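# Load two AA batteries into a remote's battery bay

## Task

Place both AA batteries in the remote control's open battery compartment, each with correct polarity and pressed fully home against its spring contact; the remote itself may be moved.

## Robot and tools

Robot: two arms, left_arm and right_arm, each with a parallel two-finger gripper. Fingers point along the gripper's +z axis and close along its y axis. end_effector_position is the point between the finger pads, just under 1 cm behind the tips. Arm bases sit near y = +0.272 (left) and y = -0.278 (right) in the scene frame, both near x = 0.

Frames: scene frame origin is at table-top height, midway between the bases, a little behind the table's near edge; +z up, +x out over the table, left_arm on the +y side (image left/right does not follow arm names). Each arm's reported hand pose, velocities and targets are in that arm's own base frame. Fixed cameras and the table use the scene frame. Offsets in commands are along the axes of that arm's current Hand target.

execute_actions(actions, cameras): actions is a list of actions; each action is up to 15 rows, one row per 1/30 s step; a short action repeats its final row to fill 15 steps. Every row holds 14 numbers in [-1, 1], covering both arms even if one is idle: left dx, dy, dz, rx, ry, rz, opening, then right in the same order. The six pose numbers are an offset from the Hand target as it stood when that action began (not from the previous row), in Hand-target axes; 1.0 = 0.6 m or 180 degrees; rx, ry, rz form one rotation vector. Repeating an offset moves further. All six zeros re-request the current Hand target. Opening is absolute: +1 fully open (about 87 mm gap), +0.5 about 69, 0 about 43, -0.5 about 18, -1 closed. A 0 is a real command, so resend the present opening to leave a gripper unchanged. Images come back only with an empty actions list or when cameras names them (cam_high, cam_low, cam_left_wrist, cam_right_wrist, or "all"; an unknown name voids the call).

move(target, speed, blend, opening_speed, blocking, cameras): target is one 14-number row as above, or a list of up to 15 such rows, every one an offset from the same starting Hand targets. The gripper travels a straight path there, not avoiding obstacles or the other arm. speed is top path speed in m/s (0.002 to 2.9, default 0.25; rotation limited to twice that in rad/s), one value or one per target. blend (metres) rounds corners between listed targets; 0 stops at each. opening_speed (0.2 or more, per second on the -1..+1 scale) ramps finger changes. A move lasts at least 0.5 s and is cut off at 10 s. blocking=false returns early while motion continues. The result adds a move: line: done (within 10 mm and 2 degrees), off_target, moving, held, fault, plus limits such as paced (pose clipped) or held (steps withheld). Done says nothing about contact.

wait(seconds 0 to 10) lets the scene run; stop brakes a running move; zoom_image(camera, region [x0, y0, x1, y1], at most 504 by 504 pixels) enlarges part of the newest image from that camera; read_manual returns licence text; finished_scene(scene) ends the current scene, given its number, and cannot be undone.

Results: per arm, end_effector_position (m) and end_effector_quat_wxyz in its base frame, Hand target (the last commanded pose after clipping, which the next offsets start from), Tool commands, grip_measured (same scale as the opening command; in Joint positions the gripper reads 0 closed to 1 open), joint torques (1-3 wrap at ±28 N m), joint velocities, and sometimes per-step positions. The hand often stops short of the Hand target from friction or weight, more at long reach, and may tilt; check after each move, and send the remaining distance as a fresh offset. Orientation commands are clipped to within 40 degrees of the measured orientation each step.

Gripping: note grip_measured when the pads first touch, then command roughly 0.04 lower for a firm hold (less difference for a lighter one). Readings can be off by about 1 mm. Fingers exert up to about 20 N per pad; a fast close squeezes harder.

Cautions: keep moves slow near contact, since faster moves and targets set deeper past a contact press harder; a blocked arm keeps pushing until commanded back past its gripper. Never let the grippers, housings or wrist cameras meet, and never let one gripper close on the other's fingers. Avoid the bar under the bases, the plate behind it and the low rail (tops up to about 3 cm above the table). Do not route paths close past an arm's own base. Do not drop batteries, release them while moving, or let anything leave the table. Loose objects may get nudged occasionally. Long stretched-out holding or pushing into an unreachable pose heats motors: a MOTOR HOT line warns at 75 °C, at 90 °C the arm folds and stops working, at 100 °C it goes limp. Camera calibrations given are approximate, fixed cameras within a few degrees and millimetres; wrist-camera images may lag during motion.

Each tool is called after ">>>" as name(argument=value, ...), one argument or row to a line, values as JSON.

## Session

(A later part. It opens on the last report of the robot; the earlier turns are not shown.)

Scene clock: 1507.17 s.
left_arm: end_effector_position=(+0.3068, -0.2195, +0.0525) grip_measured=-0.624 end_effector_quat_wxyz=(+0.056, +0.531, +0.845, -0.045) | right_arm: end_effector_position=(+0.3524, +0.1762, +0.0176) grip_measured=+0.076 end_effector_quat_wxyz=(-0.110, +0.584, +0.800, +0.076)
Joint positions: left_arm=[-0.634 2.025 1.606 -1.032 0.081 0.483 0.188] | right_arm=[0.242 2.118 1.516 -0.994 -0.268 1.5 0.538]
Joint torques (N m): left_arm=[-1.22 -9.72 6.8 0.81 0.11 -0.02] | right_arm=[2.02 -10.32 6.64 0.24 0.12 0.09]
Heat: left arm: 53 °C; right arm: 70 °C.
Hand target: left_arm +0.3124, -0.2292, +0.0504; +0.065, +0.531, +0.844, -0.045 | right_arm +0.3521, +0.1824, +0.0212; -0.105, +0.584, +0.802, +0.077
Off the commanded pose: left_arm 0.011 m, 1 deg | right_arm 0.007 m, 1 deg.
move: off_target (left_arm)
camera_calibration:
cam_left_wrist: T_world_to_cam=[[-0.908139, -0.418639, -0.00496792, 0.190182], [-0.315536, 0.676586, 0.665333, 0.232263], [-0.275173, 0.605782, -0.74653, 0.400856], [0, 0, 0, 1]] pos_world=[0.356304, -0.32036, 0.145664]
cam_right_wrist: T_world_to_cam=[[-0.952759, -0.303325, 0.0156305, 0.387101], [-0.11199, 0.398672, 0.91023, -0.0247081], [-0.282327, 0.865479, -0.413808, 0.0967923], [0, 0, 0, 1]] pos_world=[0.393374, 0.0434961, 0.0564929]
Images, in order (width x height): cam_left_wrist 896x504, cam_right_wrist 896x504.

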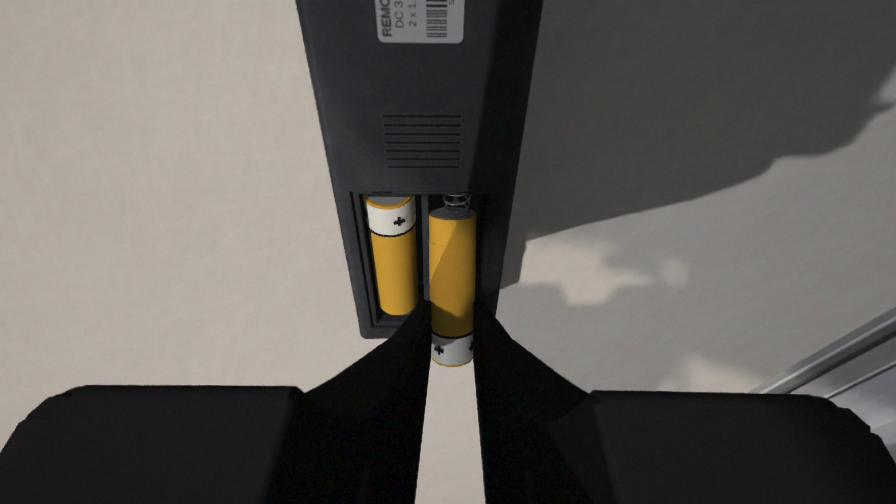

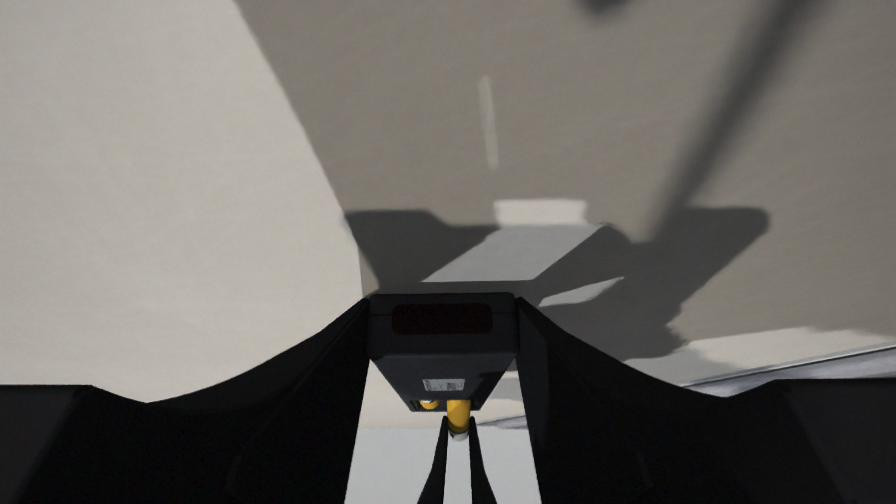

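>>> move(
  target=[-0.0165,0,0.0026,0,0,0,-0.76,0.01,0,0.0026,0,0,0,0.02],
  speed=0.04,
  cameras=["cam_left_wrist","cam_right_wrist"],
)

>>> zoom_image(
  camera="cam_right_wrist",
  region=[360, 350, 540, 500],
)

>>> zoom_image(
  camera="cam_left_wrist",
  region=[350, 140, 560, 370],
)

Scene clock: 1511.07 s.
left_arm: end_effector_position=(+0.3075, -0.2206, +0.0536) grip_measured=-0.624 end_effector_quat_wxyz=(+0.043, +0.529, +0.847, -0.038) | right_arm: end_effector_position=(+0.3520, +0.1775, +0.0173) grip_measured=+0.076 end_effector_quat_wxyz=(-0.110, +0.586, +0.800, +0.075)
Joint positions: left_arm=[-0.641 2.056 1.654 -1.076 0.068 0.472 0.188] | right_arm=[0.247 2.118 1.516 -0.994 -0.265 1.508 0.538]
Joint torques (N m): left_arm=[-1.62 -9.76 7.06 1.04 0.26 -0.04] | right_arm=[3.08 -10.58 6.3 0.29 0.09 0.18]
Heat: left arm: 54 °C; right arm: 71 °C.
Hand target: left_arm +0.3168, -0.2382, +0.0505; +0.065, +0.531, +0.844, -0.045 | right_arm +0.3502, +0.1883, +0.0213; -0.105, +0.584, +0.802, +0.077
Off the commanded pose: left_arm 0.020 m, 3 deg | right_arm 0.012 m, 1 deg.
move: off_target (left_arm, right_arm)
camera_calibration:
cam_left_wrist: T_world_to_cam=[[-0.905885, -0.423515, -0.0027216, 0.188483], [-0.309392, 0.657365, 0.68713, 0.225296], [-0.289221, 0.623303, -0.726529, 0.409567], [0, 0, 0, 1]] pos_world=[0.358904, -0.323561, 0.143268]
cam_right_wrist: T_world_to_cam=[[-0.953547, -0.300716, 0.0178102, 0.386899], [-0.109764, 0.401895, 0.909083, -0.0263468], [-0.280534, 0.864899, -0.416234, 0.0949691], [0, 0, 0, 1]] pos_world=[0.392677, 0.0447967, 0.05659]
Images, in order (width x height): cam_left_wrist 896x504, cam_right_wrist 896x504.

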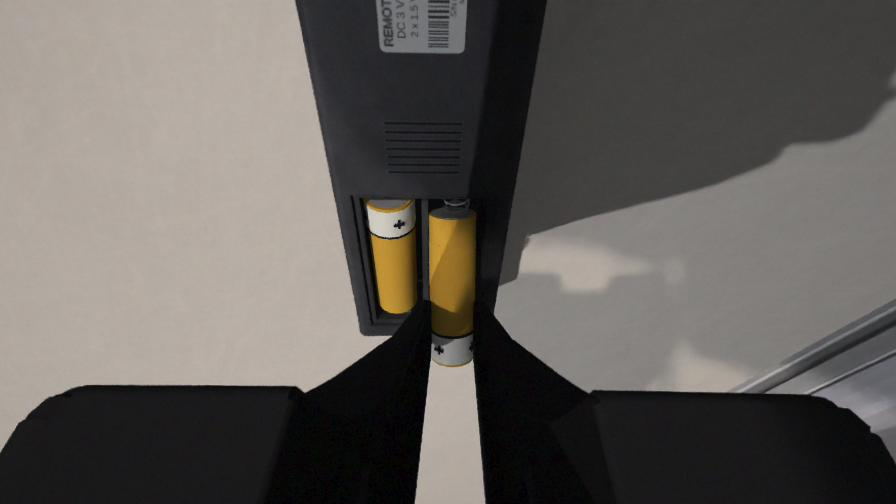

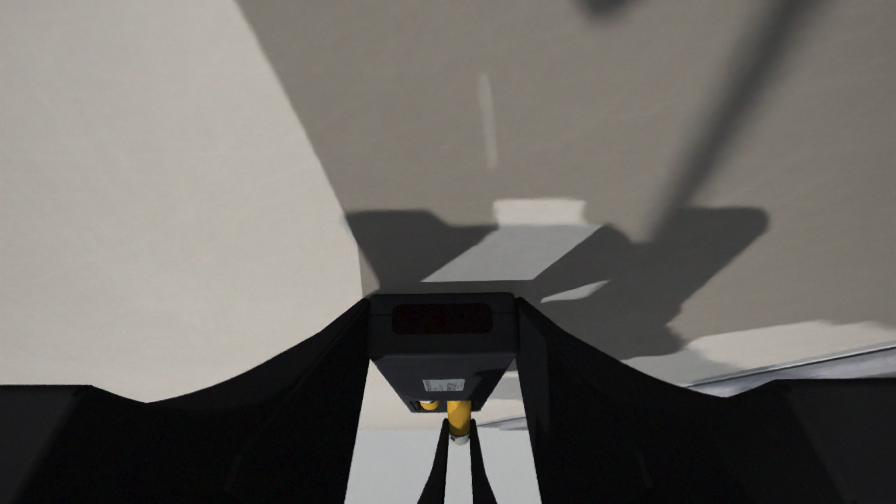

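Scaled by 2.800.

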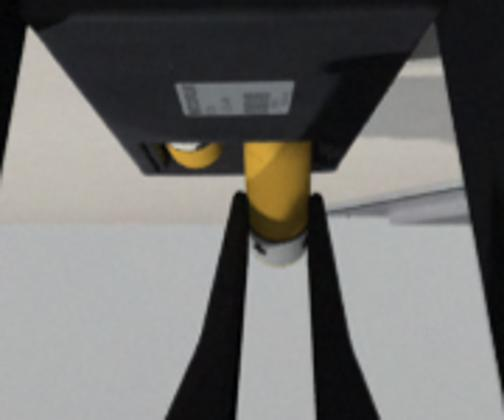

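Scaled by 2.191.

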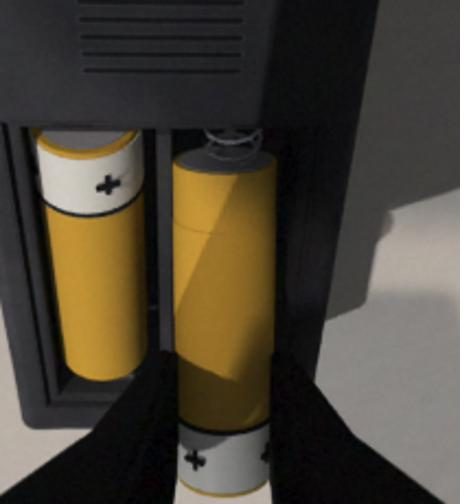

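>>> move(
  target=[-0.0051,0,0.011,0,-0.0667,0,-0.76,0.005,0,0.0013,0,0,0,0.02],
  speed=0.04,
  cameras=["cam_left_wrist","cam_low"],
)

>>> zoom_image(
  camera="cam_low",
  region=[500, 285, 545, 310],
)

>>> zoom_image(
  camera="cam_left_wrist",
  region=[350, 140, 560, 370],
)

Scene clock: 1519.97 s.
left_arm: end_effector_position=(+0.3066, -0.2194, +0.0475) grip_measured=-0.624 end_effector_quat_wxyz=(+0.108, +0.519, +0.845, -0.067) | right_arm: end_effector_position=(+0.3519, +0.1781, +0.0170) grip_measured=+0.076 end_effector_quat_wxyz=(-0.107, +0.586, +0.800, +0.073)
Joint positions: left_arm=[-0.615 1.929 1.445 -0.862 0.12 0.472 0.188] | right_arm=[0.251 2.117 1.516 -0.993 -0.258 1.512 0.538]
Joint torques (N m): left_arm=[-0.34 -11.17 3.58 2.09 0.81 0.12] | right_arm=[3.36 -10.56 6.19 0.31 0.01 0.21]
Heat: left arm: 54 °C; right arm: 71 °C.
Hand target: left_arm +0.3185, -0.2419, +0.0444; +0.153, +0.524, +0.832, -0.100 | right_arm +0.3493, +0.1913, +0.0213; -0.105, +0.584, +0.802, +0.077
Off the commanded pose: left_arm 0.026 m, 7 deg | right_arm 0.014 m, 1 deg.
move: off_target (left_arm, right_arm)
camera_calibration:
cam_left_wrist: T_world_to_cam=[[-0.897587, -0.440331, -0.0211279, 0.182778], [-0.370294, 0.727082, 0.57813, 0.267548], [-0.239207, 0.526745, -0.815671, 0.371918], [0, 0, 0, 1]] pos_world=[0.352095, -0.309952, 0.152547]
Images, in order (width x height): cam_low 896x504, cam_left_wrist 896x504.

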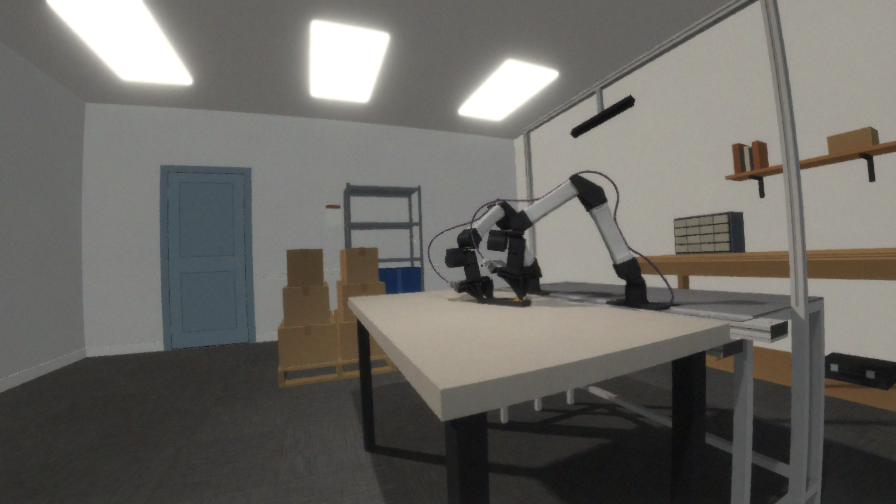

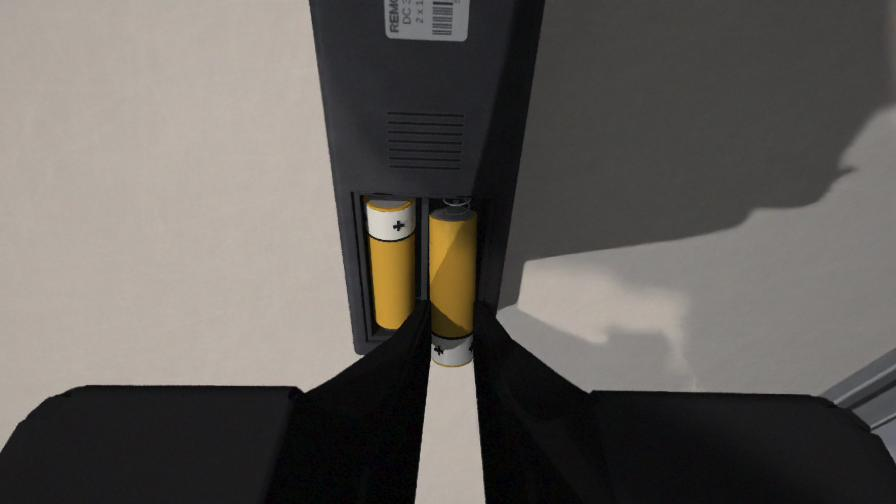

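Scaled by 11.200.

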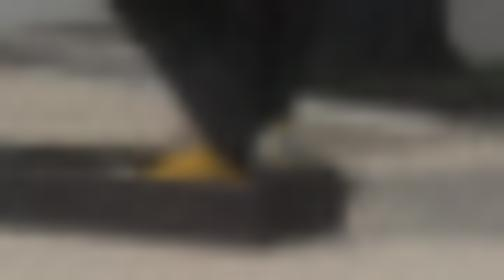

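Scaled by 2.191.

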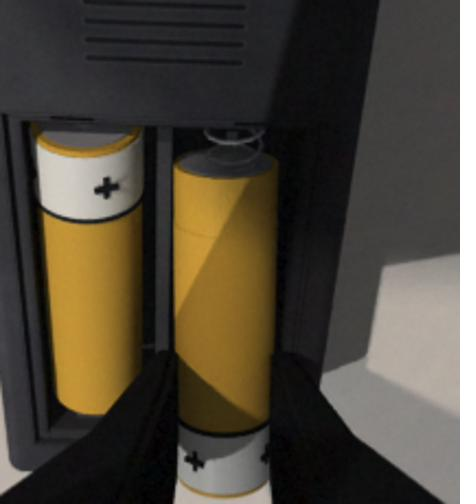

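>>> move(
  target=[0.03,-0.0018,-0.0135,0,0.03,0,-0.76,-0.012,0,-0.003,0,0,0,0.02],
  speed=0.04,
)

>>> move(
  target=[0,0,0,0,0,0,-0.45,0,0,0,0,0,0,0.02],
  speed=0.04,
  opening_speed=0.3,
  cameras=["cam_left_wrist","cam_low","cam_right_wrist"],
)

>>> zoom_image(
  camera="cam_low",
  region=[500, 285, 545, 310],
)

>>> zoom_image(
  camera="cam_left_wrist",
  region=[350, 160, 560, 390],
)

Scene clock: 1531.30 s.
left_arm: end_effector_position=(+0.3059, -0.2185, +0.0474) grip_measured=-0.624 end_effector_quat_wxyz=(+0.105, +0.522, +0.844, -0.066) | right_arm: end_effector_position=(+0.3519, +0.1781, +0.0171) grip_measured=+0.076 end_effector_quat_wxyz=(-0.107, +0.586, +0.800, +0.073)
Joint positions: left_arm=[-0.615 1.929 1.445 -0.867 0.119 0.48 0.188] | right_arm=[0.251 2.117 1.516 -0.993 -0.258 1.512 0.538]
Joint torques (N m): left_arm=[-0.18 -10.25 5.18 1.13 0.35 0.16] | right_arm=[1.58 -10.3 6.52 0.25 0 0.04]
Heat: left arm: 55 °C; right arm: 70 °C.
Hand target: left_arm +0.3090, -0.2245, +0.0455; +0.113, +0.528, +0.838, -0.076 | right_arm +0.3515, +0.1843, +0.0212; -0.105, +0.584, +0.802, +0.077
Off the commanded pose: left_arm 0.007 m, 2 deg | right_arm 0.007 m, 1 deg.
move: done

Scene clock: 1532.53 s.
left_arm: end_effector_position=(+0.3081, -0.2169, +0.0476) grip_measured=-0.450 end_effector_quat_wxyz=(+0.107, +0.524, +0.843, -0.062) | right_arm: end_effector_position=(+0.3519, +0.1780, +0.0171) grip_measured=+0.076 end_effector_quat_wxyz=(-0.107, +0.585, +0.800, +0.073)
Joint positions: left_arm=[-0.614 1.929 1.446 -0.865 0.11 0.487 0.275] | right_arm=[0.251 2.117 1.516 -0.993 -0.258 1.511 0.538]
Joint torques (N m): left_arm=[-0.38 -10.32 5.11 1.11 0.45 0.09] | right_arm=[1.62 -10.32 6.53 0.24 0 0.06]
Heat: left arm: 55 °C; right arm: 70 °C.
Hand target: left_arm +0.3091, -0.2246, +0.0455; +0.113, +0.528, +0.838, -0.076 | right_arm +0.3515, +0.1843, +0.0212; -0.105, +0.584, +0.802, +0.077
Off the commanded pose: left_arm 0.008 m, 2 deg | right_arm 0.007 m, 1 deg.
move: done
camera_calibration:
cam_left_wrist: T_world_to_cam=[[-0.901978, -0.430626, -0.0315765, 0.189158], [-0.366508, 0.724909, 0.583249, 0.264311], [-0.228272, 0.537651, -0.811679, 0.369773], [0, 0, 0, 1]] pos_world=[0.351898, -0.308954, 0.15195]
cam_right_wrist: T_world_to_cam=[[-0.953176, -0.301925, 0.0172201, 0.387095], [-0.112973, 0.40832, 0.905821, -0.0263569], [-0.280521, 0.861462, -0.42331, 0.0951252], [0, 0, 0, 1]] pos_world=[0.392677, 0.0456891, 0.0574763]
Images, in order (width x height): cam_low 896x504, cam_left_wrist 896x504, cam_right_wrist 896x504.

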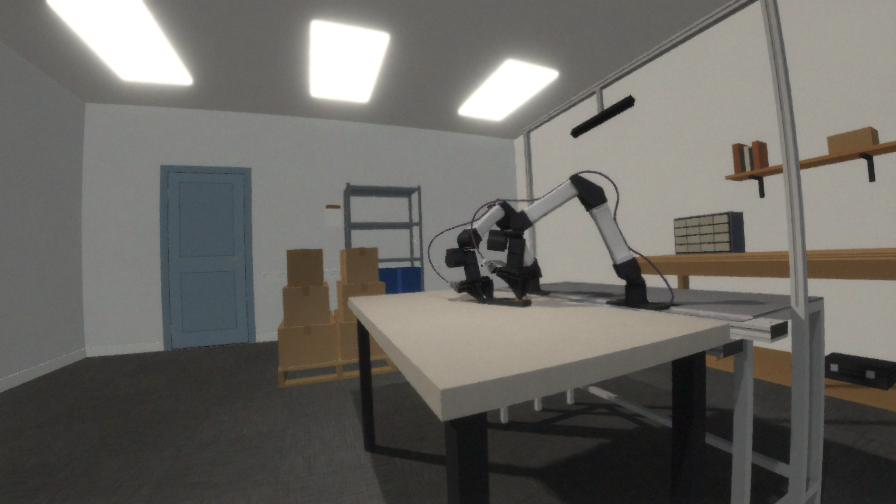

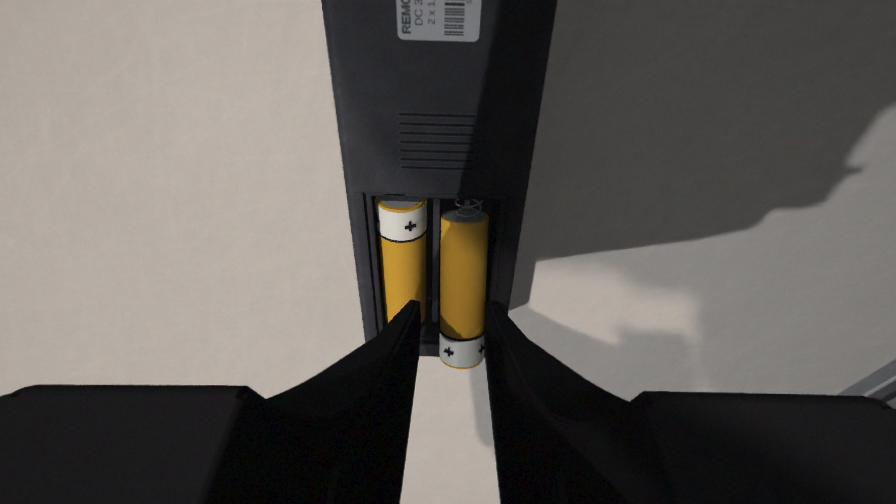

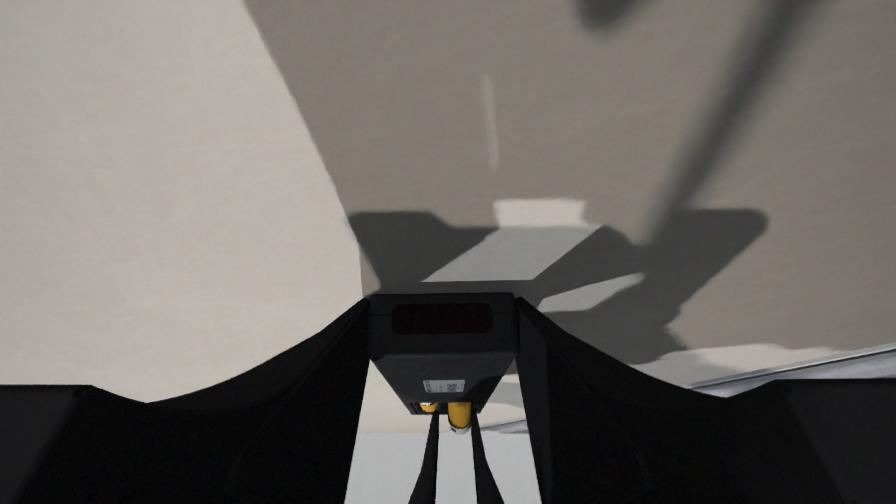

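Scaled by 11.200.

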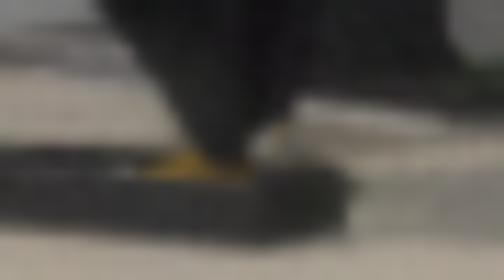

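Scaled by 2.191.

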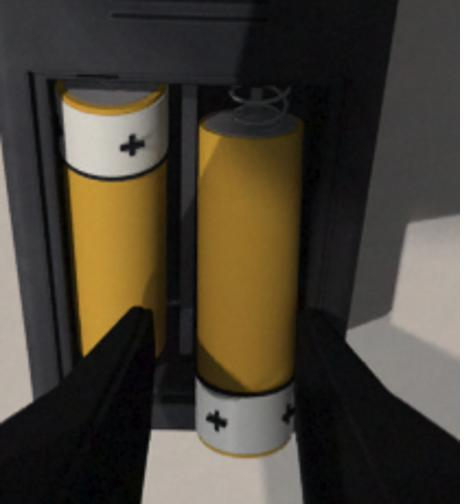

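>>> move(
  target=[
    [-0.02,0,-0.055,0,0,0,-0.45,0,0,0,0,0,0,0.02],
    [-0.022,0,-0.06,0,0,0,-0.97,0,0,0,0,0,0,0.02],
  ],
  speed=0.08,
  opening_speed=1,
  cameras=["cam_left_wrist","cam_low","cam_right_wrist"],
)

>>> zoom_image(
  camera="cam_low",
  region=[500, 285, 545, 310],
)

>>> zoom_image(
  camera="cam_left_wrist",
  region=[350, 110, 560, 340],
)

>>> zoom_image(
  camera="cam_right_wrist",
  region=[380, 350, 500, 450],
)

Scene clock: 1554.10 s.
left_arm: end_effector_position=(+0.3104, -0.2208, +0.0750) grip_measured=-0.970 end_effector_quat_wxyz=(+0.105, +0.525, +0.842, -0.067) | right_arm: end_effector_position=(+0.3508, +0.1805, +0.0174) grip_measured=+0.076 end_effector_quat_wxyz=(-0.108, +0.583, +0.802, +0.074)
Joint positions: left_arm=[-0.614 1.929 1.557 -0.98 0.121 0.487 0.015] | right_arm=[0.257 2.117 1.516 -0.993 -0.261 1.511 0.538]
Joint torques (N m): left_arm=[-0.66 -12.04 6.71 0.74 0.32 0.06] | right_arm=[1.07 -10.36 6.53 0.25 0.04 0.06]
Heat: left arm: 55 °C; right arm: 69 °C.
Hand target: left_arm +0.3106, -0.2271, +0.0837; +0.113, +0.528, +0.838, -0.076 | right_arm +0.3515, +0.1842, +0.0212; -0.105, +0.584, +0.802, +0.077
Off the commanded pose: left_arm 0.011 m, 2 deg | right_arm 0.005 m, 1 deg.
move: off_target (left_arm); target 2's new opening was sent with left_arm's hand 0.011 m and 2 deg from that target
camera_calibration:
cam_left_wrist: T_world_to_cam=[[-0.903348, -0.428407, -0.0207115, 0.190592], [-0.359136, 0.729117, 0.582589, 0.250633], [-0.234484, 0.533719, -0.812503, 0.395834], [0, 0, 0, 1]] pos_world=[0.354999, -0.312354, 0.179548]
cam_right_wrist: T_world_to_cam=[[-0.95132, -0.307735, 0.0170016, 0.387057], [-0.114771, 0.404913, 0.907123, -0.0264913], [-0.286038, 0.861013, -0.420521, 0.0947183], [0, 0, 0, 1]] pos_world=[0.392268, 0.0482841, 0.0572814]
Images, in order (width x height): cam_low 896x504, cam_left_wrist 896x504, cam_right_wrist 896x504.

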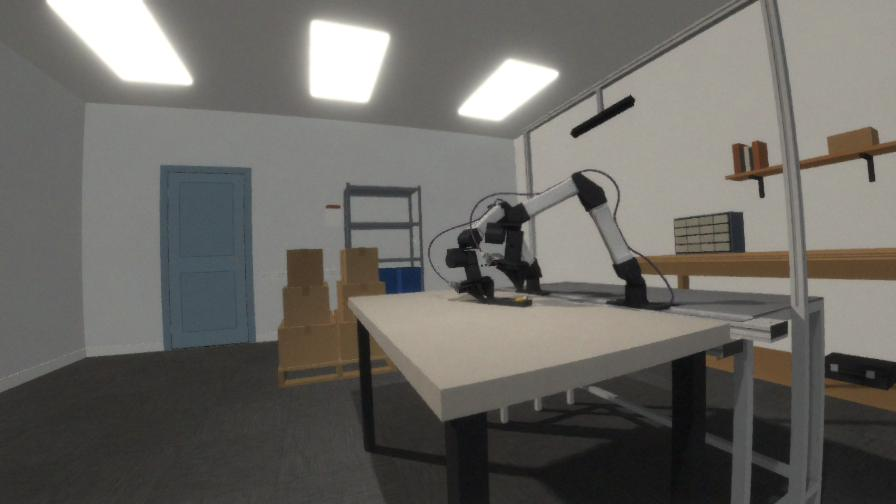

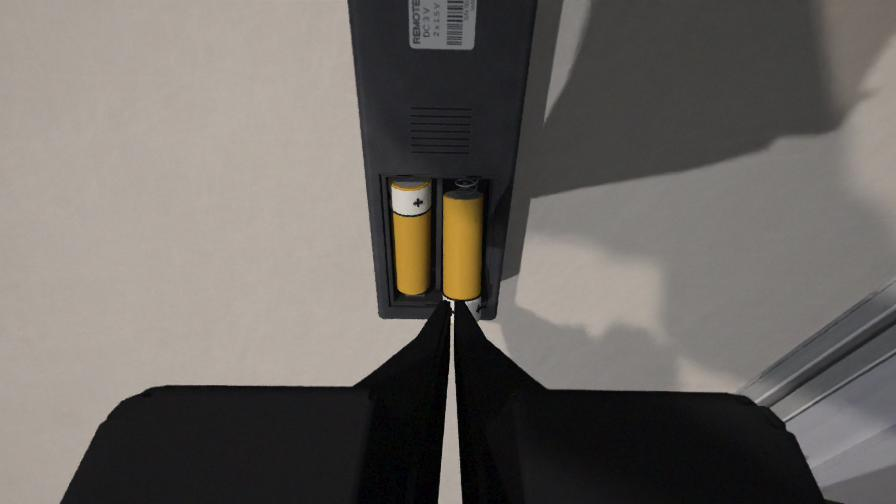

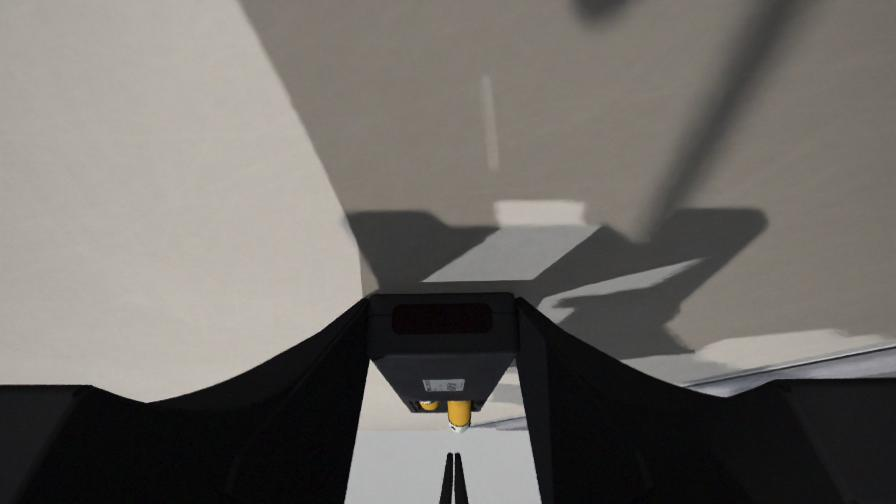

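Scaled by 11.200.

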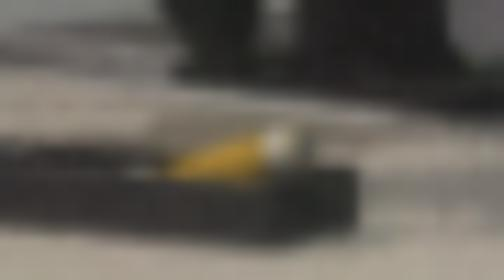

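Scaled by 2.191.

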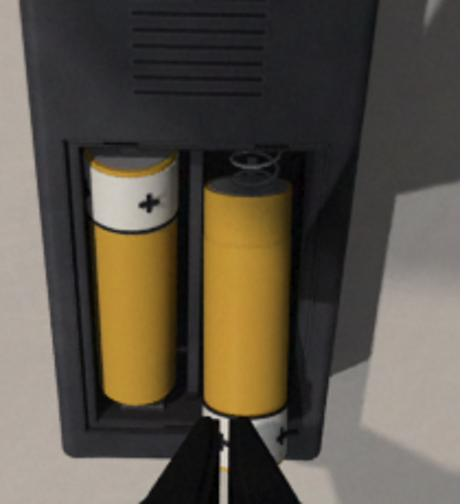

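Scaled by 4.200.

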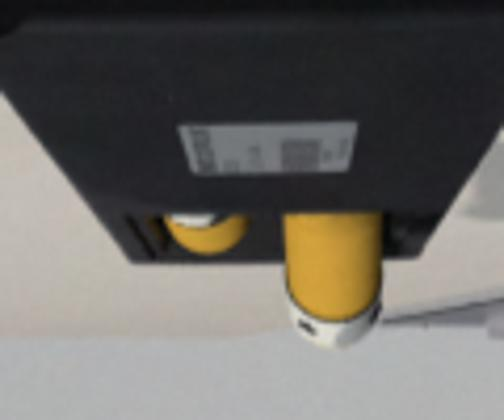

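>>> move(
  target=[0.0563,-0.0023,-0.0267,0,0.0556,0,-0.97,0,0,0,0,0,0,0.02],
  speed=0.08,
  cameras=["cam_left_wrist","cam_right_wrist"],
)

>>> zoom_image(
  camera="cam_right_wrist",
  region=[380, 350, 540, 490],
)

Scene clock: 1582.63 s.
left_arm: end_effector_position=(+0.2899, -0.1948, +0.0887) grip_measured=-0.970 end_effector_quat_wxyz=(+0.041, +0.526, +0.849, -0.037) | right_arm: end_effector_position=(+0.3508, +0.1805, +0.0174) grip_measured=+0.076 end_effector_quat_wxyz=(-0.108, +0.583, +0.802, +0.074)
Joint positions: left_arm=[-0.614 1.929 1.612 -1.167 0.068 0.493 0.015] | right_arm=[0.257 2.117 1.516 -0.993 -0.261 1.511 0.538]
Joint torques (N m): left_arm=[-0.28 -9.72 6.61 0.44 -0.02 0.19] | right_arm=[1.06 -10.29 6.56 0.23 0.05 0.06]
Heat: left arm: 58 °C; right arm: 68 °C.
Hand target: left_arm +0.2934, -0.1945, +0.0900; +0.040, +0.532, +0.845, -0.029 | right_arm +0.3515, +0.1842, +0.0212; -0.105, +0.584, +0.802, +0.077
Off the commanded pose: left_arm 0.004 m, 1 deg | right_arm 0.005 m, 1 deg.
move: done
camera_calibration:
cam_left_wrist: T_world_to_cam=[[-0.903238, -0.429134, -0.00219951, 0.181612], [-0.311912, 0.652973, 0.690172, 0.178306], [-0.29474, 0.624076, -0.723642, 0.415442], [0, 0, 0, 1]] pos_world=[0.342103, -0.29776, 0.177969]
cam_right_wrist: T_world_to_cam=[[-0.95132, -0.307735, 0.0170016, 0.387057], [-0.114771, 0.404913, 0.907123, -0.0264913], [-0.286038, 0.861013, -0.420521, 0.0947183], [0, 0, 0, 1]] pos_world=[0.392268, 0.0482841, 0.0572814]
Images, in order (width x height): cam_left_wrist 896x504, cam_right_wrist 896x504.

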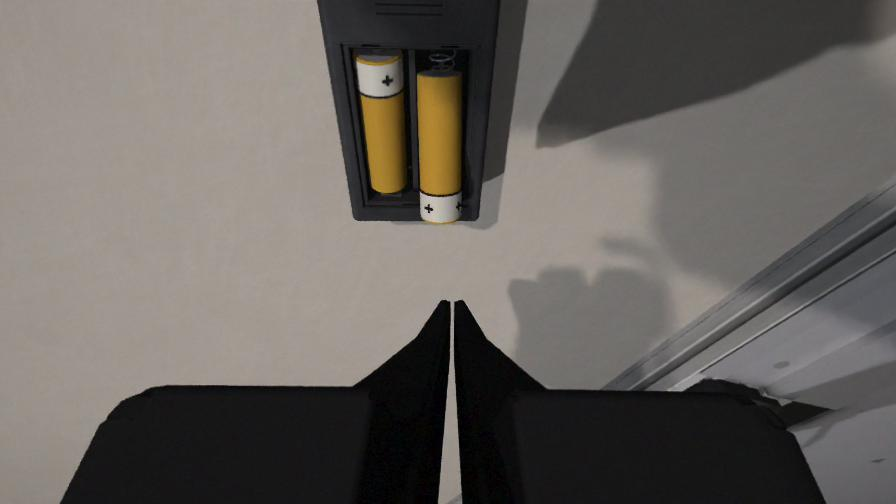

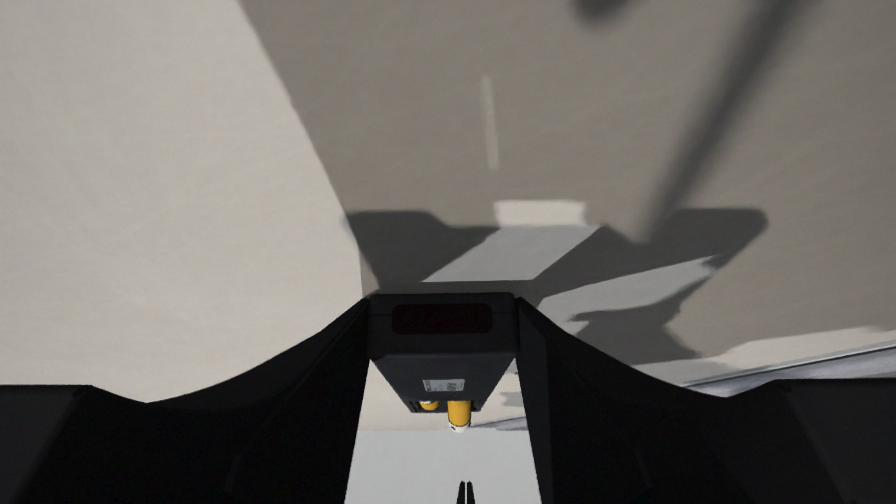

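Scaled by 3.150.

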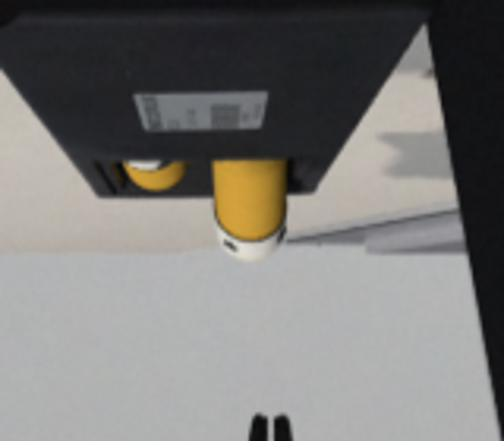

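>>> move(
  target=[0.008,0.006,0.0495,0,0,0,-0.97,0,0,0,0,0,0,0.02],
  speed=0.06,
  cameras=["cam_left_wrist","cam_right_wrist","cam_low"],
)

>>> zoom_image(
  camera="cam_right_wrist",
  region=[380, 350, 540, 490],
)

>>> zoom_image(
  camera="cam_low",
  region=[500, 285, 545, 310],
)

Scene clock: 1594.37 s.
left_arm: end_effector_position=(+0.2906, -0.1948, +0.0668) grip_measured=-0.970 end_effector_quat_wxyz=(+0.041, +0.530, +0.846, -0.036) | right_arm: end_effector_position=(+0.3508, +0.1805, +0.0174) grip_measured=+0.076 end_effector_quat_wxyz=(-0.108, +0.583, +0.802, +0.074)
Joint positions: left_arm=[-0.614 1.94 1.54 -1.084 0.068 0.503 0.015] | right_arm=[0.257 2.117 1.516 -0.993 -0.261 1.511 0.538]
Joint torques (N m): left_arm=[0.64 -9.43 4.49 0.78 -0.02 0.19] | right_arm=[1.02 -10.26 6.52 0.24 0.03 0.05]
Heat: left arm: 57 °C; right arm: 68 °C.
Hand target: left_arm +0.2958, -0.1914, +0.0600; +0.040, +0.532, +0.845, -0.029 | right_arm +0.3515, +0.1842, +0.0212; -0.105, +0.584, +0.802, +0.077
Off the commanded pose: left_arm 0.009 m, 1 deg | right_arm 0.005 m, 1 deg.
move: done
camera_calibration:
cam_left_wrist: T_world_to_cam=[[-0.907417, -0.420218, -0.00334058, 0.185255], [-0.3061, 0.655503, 0.690376, 0.192429], [-0.287919, 0.627482, -0.723443, 0.398372], [0, 0, 0, 1]] pos_world=[0.341705, -0.298262, 0.155969]
cam_right_wrist: T_world_to_cam=[[-0.95132, -0.307735, 0.0170016, 0.387057], [-0.114771, 0.404913, 0.907123, -0.0264913], [-0.286038, 0.861013, -0.420521, 0.0947183], [0, 0, 0, 1]] pos_world=[0.392268, 0.0482841, 0.0572814]
Images, in order (width x height): cam_low 896x504, cam_left_wrist 896x504, cam_right_wrist 896x504.

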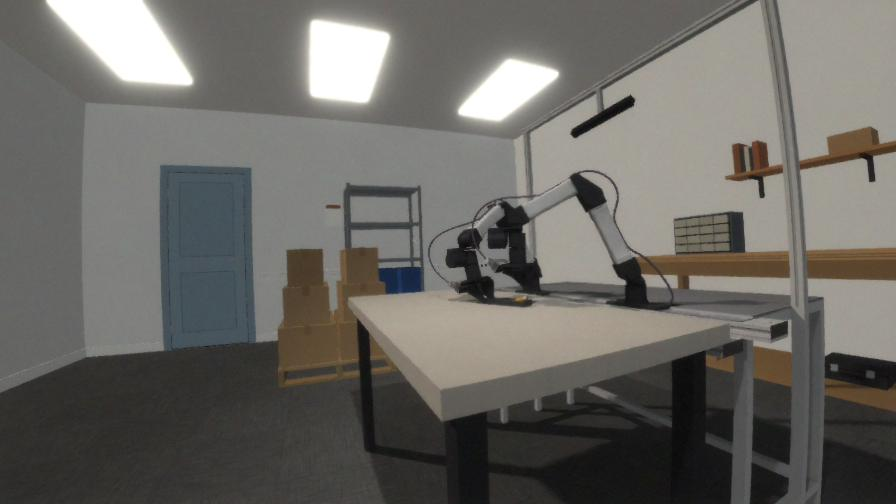

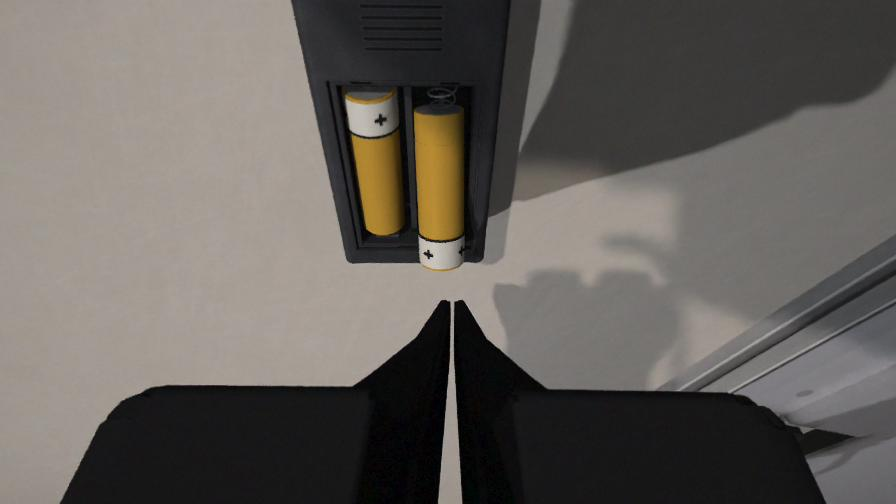

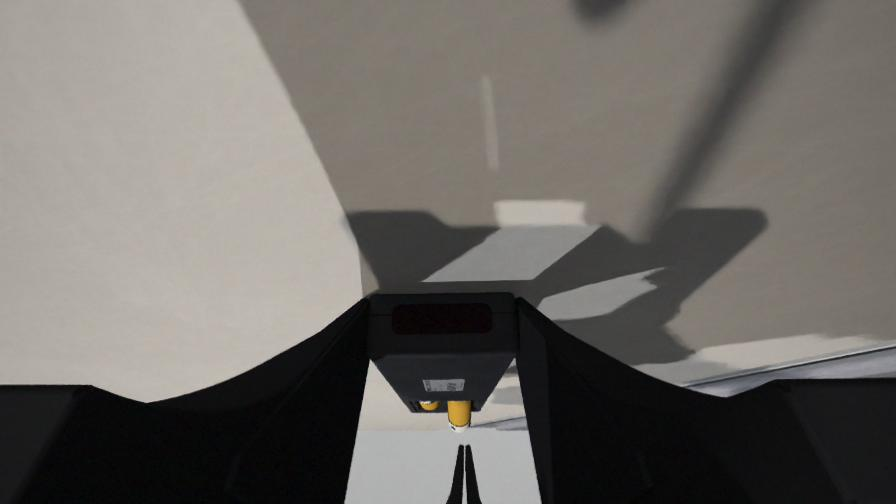

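Scaled by 3.150.

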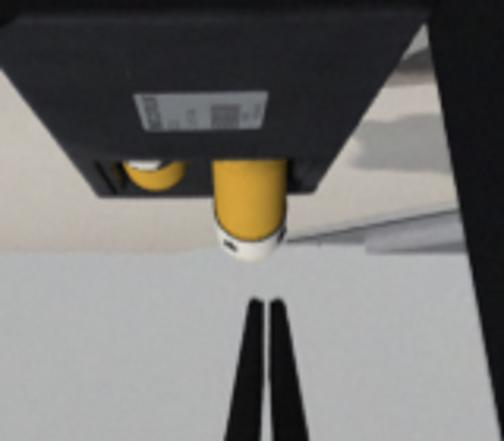

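Scaled by 11.200.

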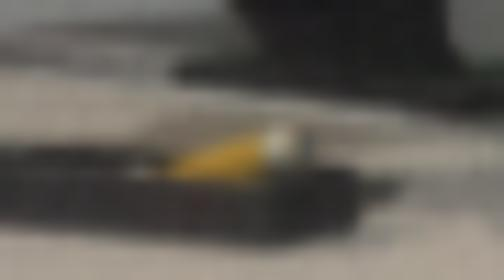

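>>> move(
  target=[0.0015,0.006,0.0166,0,0,0,-0.97,0,0,0,0,0,0,0.02],
  speed=0.06,
  cameras=["cam_left_wrist","cam_right_wrist"],
)

>>> zoom_image(
  camera="cam_right_wrist",
  region=[380, 350, 540, 490],
)

Scene clock: 1600.03 s.
left_arm: end_effector_position=(+0.2948, -0.1928, +0.0575) grip_measured=-0.970 end_effector_quat_wxyz=(+0.043, +0.529, +0.847, -0.036) | right_arm: end_effector_position=(+0.3508, +0.1805, +0.0174) grip_measured=+0.076 end_effector_quat_wxyz=(-0.108, +0.583, +0.802, +0.074)
Joint positions: left_arm=[-0.603 1.953 1.521 -1.05 0.068 0.511 0.015] | right_arm=[0.257 2.117 1.516 -0.993 -0.261 1.511 0.538]
Joint torques (N m): left_arm=[0.43 -9.37 4.4 0.74 -0.01 0.17] | right_arm=[1.07 -10.33 6.6 0.24 0.03 0.05]
Heat: left arm: 56 °C; right arm: 68 °C.
Hand target: left_arm +0.2990, -0.1899, +0.0500; +0.040, +0.532, +0.845, -0.029 | right_arm +0.3515, +0.1842, +0.0212; -0.105, +0.584, +0.802, +0.077
Off the commanded pose: left_arm 0.009 m, 1 deg | right_arm 0.005 m, 1 deg.
move: done
camera_calibration:
cam_left_wrist: T_world_to_cam=[[-0.906231, -0.422752, -0.00519845, 0.189163], [-0.309591, 0.65518, 0.689124, 0.199813], [-0.287922, 0.626115, -0.724624, 0.391488], [0, 0, 0, 1]] pos_world=[0.346004, -0.296061, 0.146969]
cam_right_wrist: T_world_to_cam=[[-0.95132, -0.307735, 0.0170016, 0.387057], [-0.114771, 0.404913, 0.907123, -0.0264913], [-0.286038, 0.861013, -0.420521, 0.0947183], [0, 0, 0, 1]] pos_world=[0.392268, 0.0482841, 0.0572814]
Images, in order (width x height): cam_left_wrist 896x504, cam_right_wrist 896x504.

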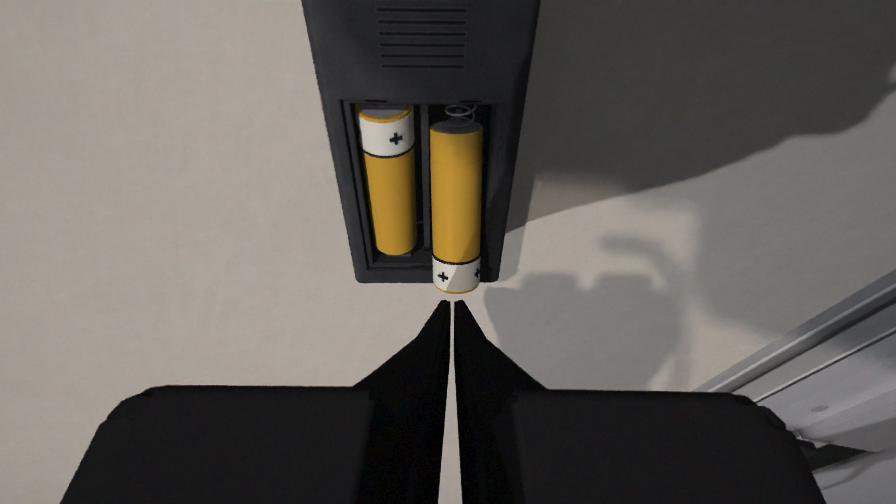

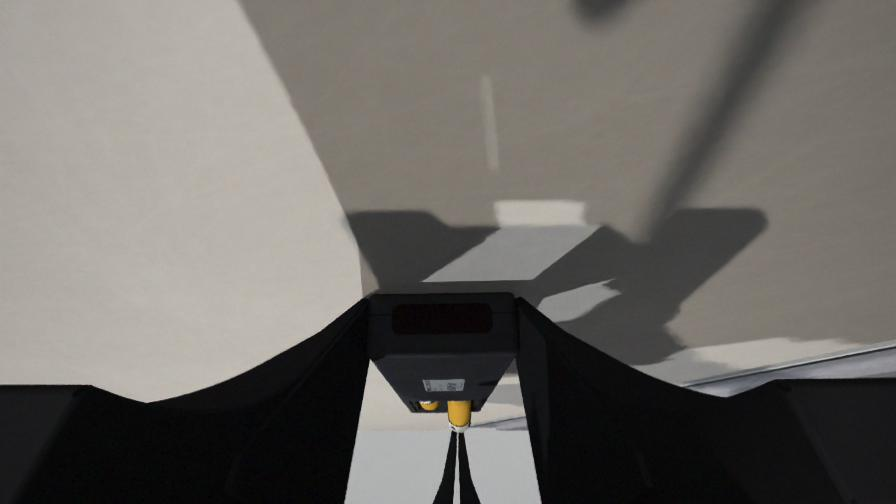

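Scaled by 3.150.

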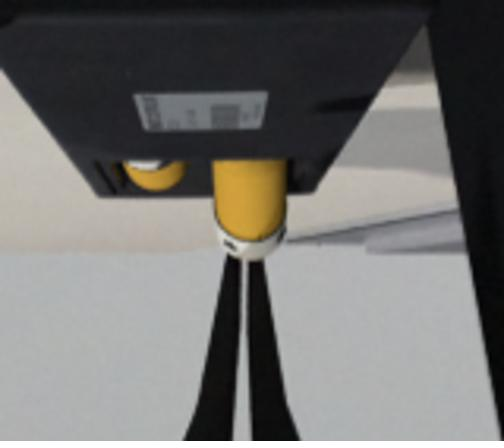

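>>> move(
  target=[-0.018,0,0.001,0,0,0,-0.97,0.01,0,0.0026,0,0,0,0.02],
  speed=0.05,
  cameras=["cam_left_wrist","cam_right_wrist"],
)

>>> zoom_image(
  camera="cam_right_wrist",
  region=[380, 350, 540, 490],
)

Scene clock: 1604.20 s.
left_arm: end_effector_position=(+0.2951, -0.1911, +0.0526) grip_measured=-0.970 end_effector_quat_wxyz=(+0.028, +0.529, +0.848, -0.031) | right_arm: end_effector_position=(+0.3500, +0.1828, +0.0174) grip_measured=+0.076 end_effector_quat_wxyz=(-0.108, +0.583, +0.802, +0.073)
Joint positions: left_arm=[-0.603 1.984 1.542 -1.07 0.06 0.511 0.015] | right_arm=[0.263 2.117 1.516 -0.993 -0.261 1.517 0.538]
Joint torques (N m): left_arm=[-0.91 -9.21 6.72 0.75 0.07 0.04] | right_arm=[1.98 -10.54 6.24 0.29 0.03 0.15]
Heat: left arm: 55 °C; right arm: 68 °C.
Hand target: left_arm +0.3036, -0.1997, +0.0504; +0.040, +0.532, +0.845, -0.029 | right_arm +0.3497, +0.1902, +0.0213; -0.105, +0.584, +0.802, +0.077
Off the commanded pose: left_arm 0.012 m, 1 deg | right_arm 0.008 m, 1 deg.
move: off_target (left_arm)
camera_calibration:
cam_left_wrist: T_world_to_cam=[[-0.90618, -0.422882, 0.00300259, 0.189529], [-0.295461, 0.638182, 0.710933, 0.193709], [-0.302557, 0.643346, -0.703253, 0.393395], [0, 0, 0, 1]] pos_world=[0.348006, -0.296563, 0.138373]
cam_right_wrist: T_world_to_cam=[[-0.951125, -0.308282, 0.0180012, 0.387086], [-0.114172, 0.405214, 0.907065, -0.027738], [-0.286926, 0.860676, -0.420606, 0.0929366], [0, 0, 0, 1]] pos_world=[0.391666, 0.0505831, 0.0572819]
Images, in order (width x height): cam_left_wrist 896x504, cam_right_wrist 896x504.

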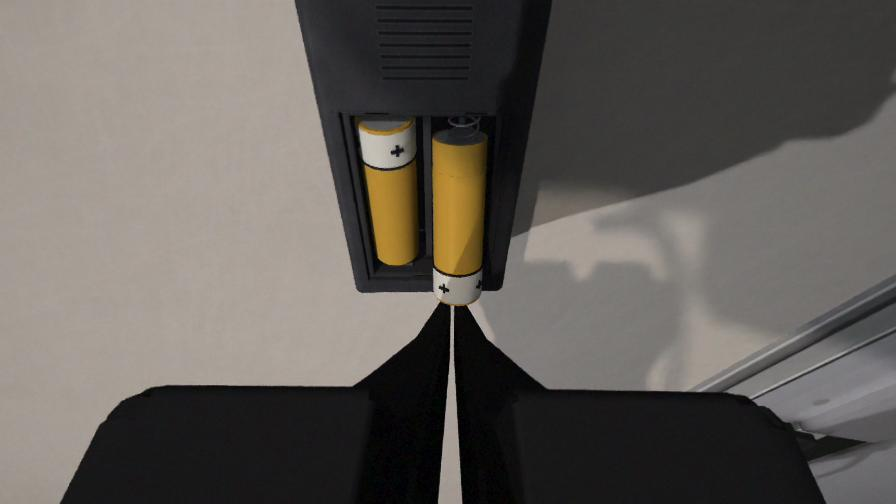

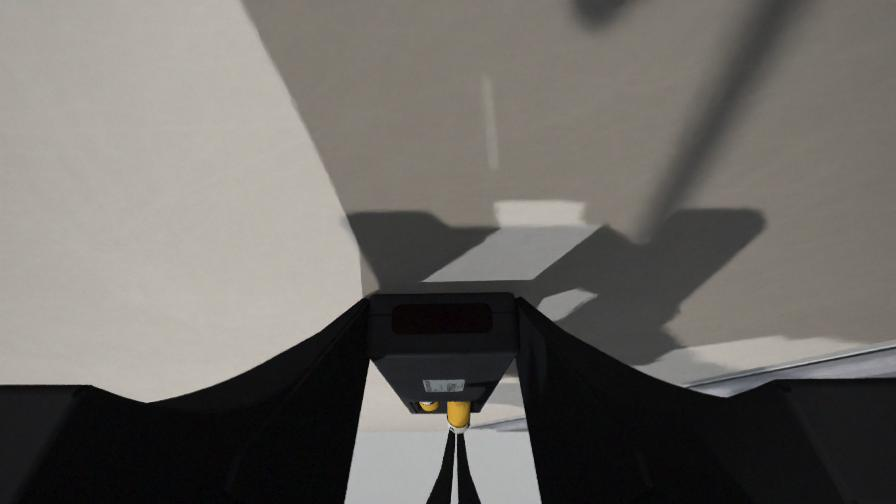

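Scaled by 3.150.

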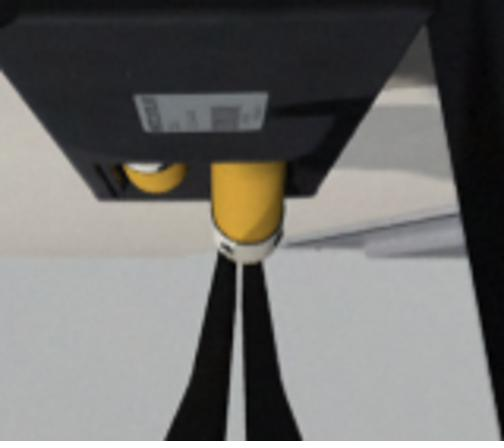

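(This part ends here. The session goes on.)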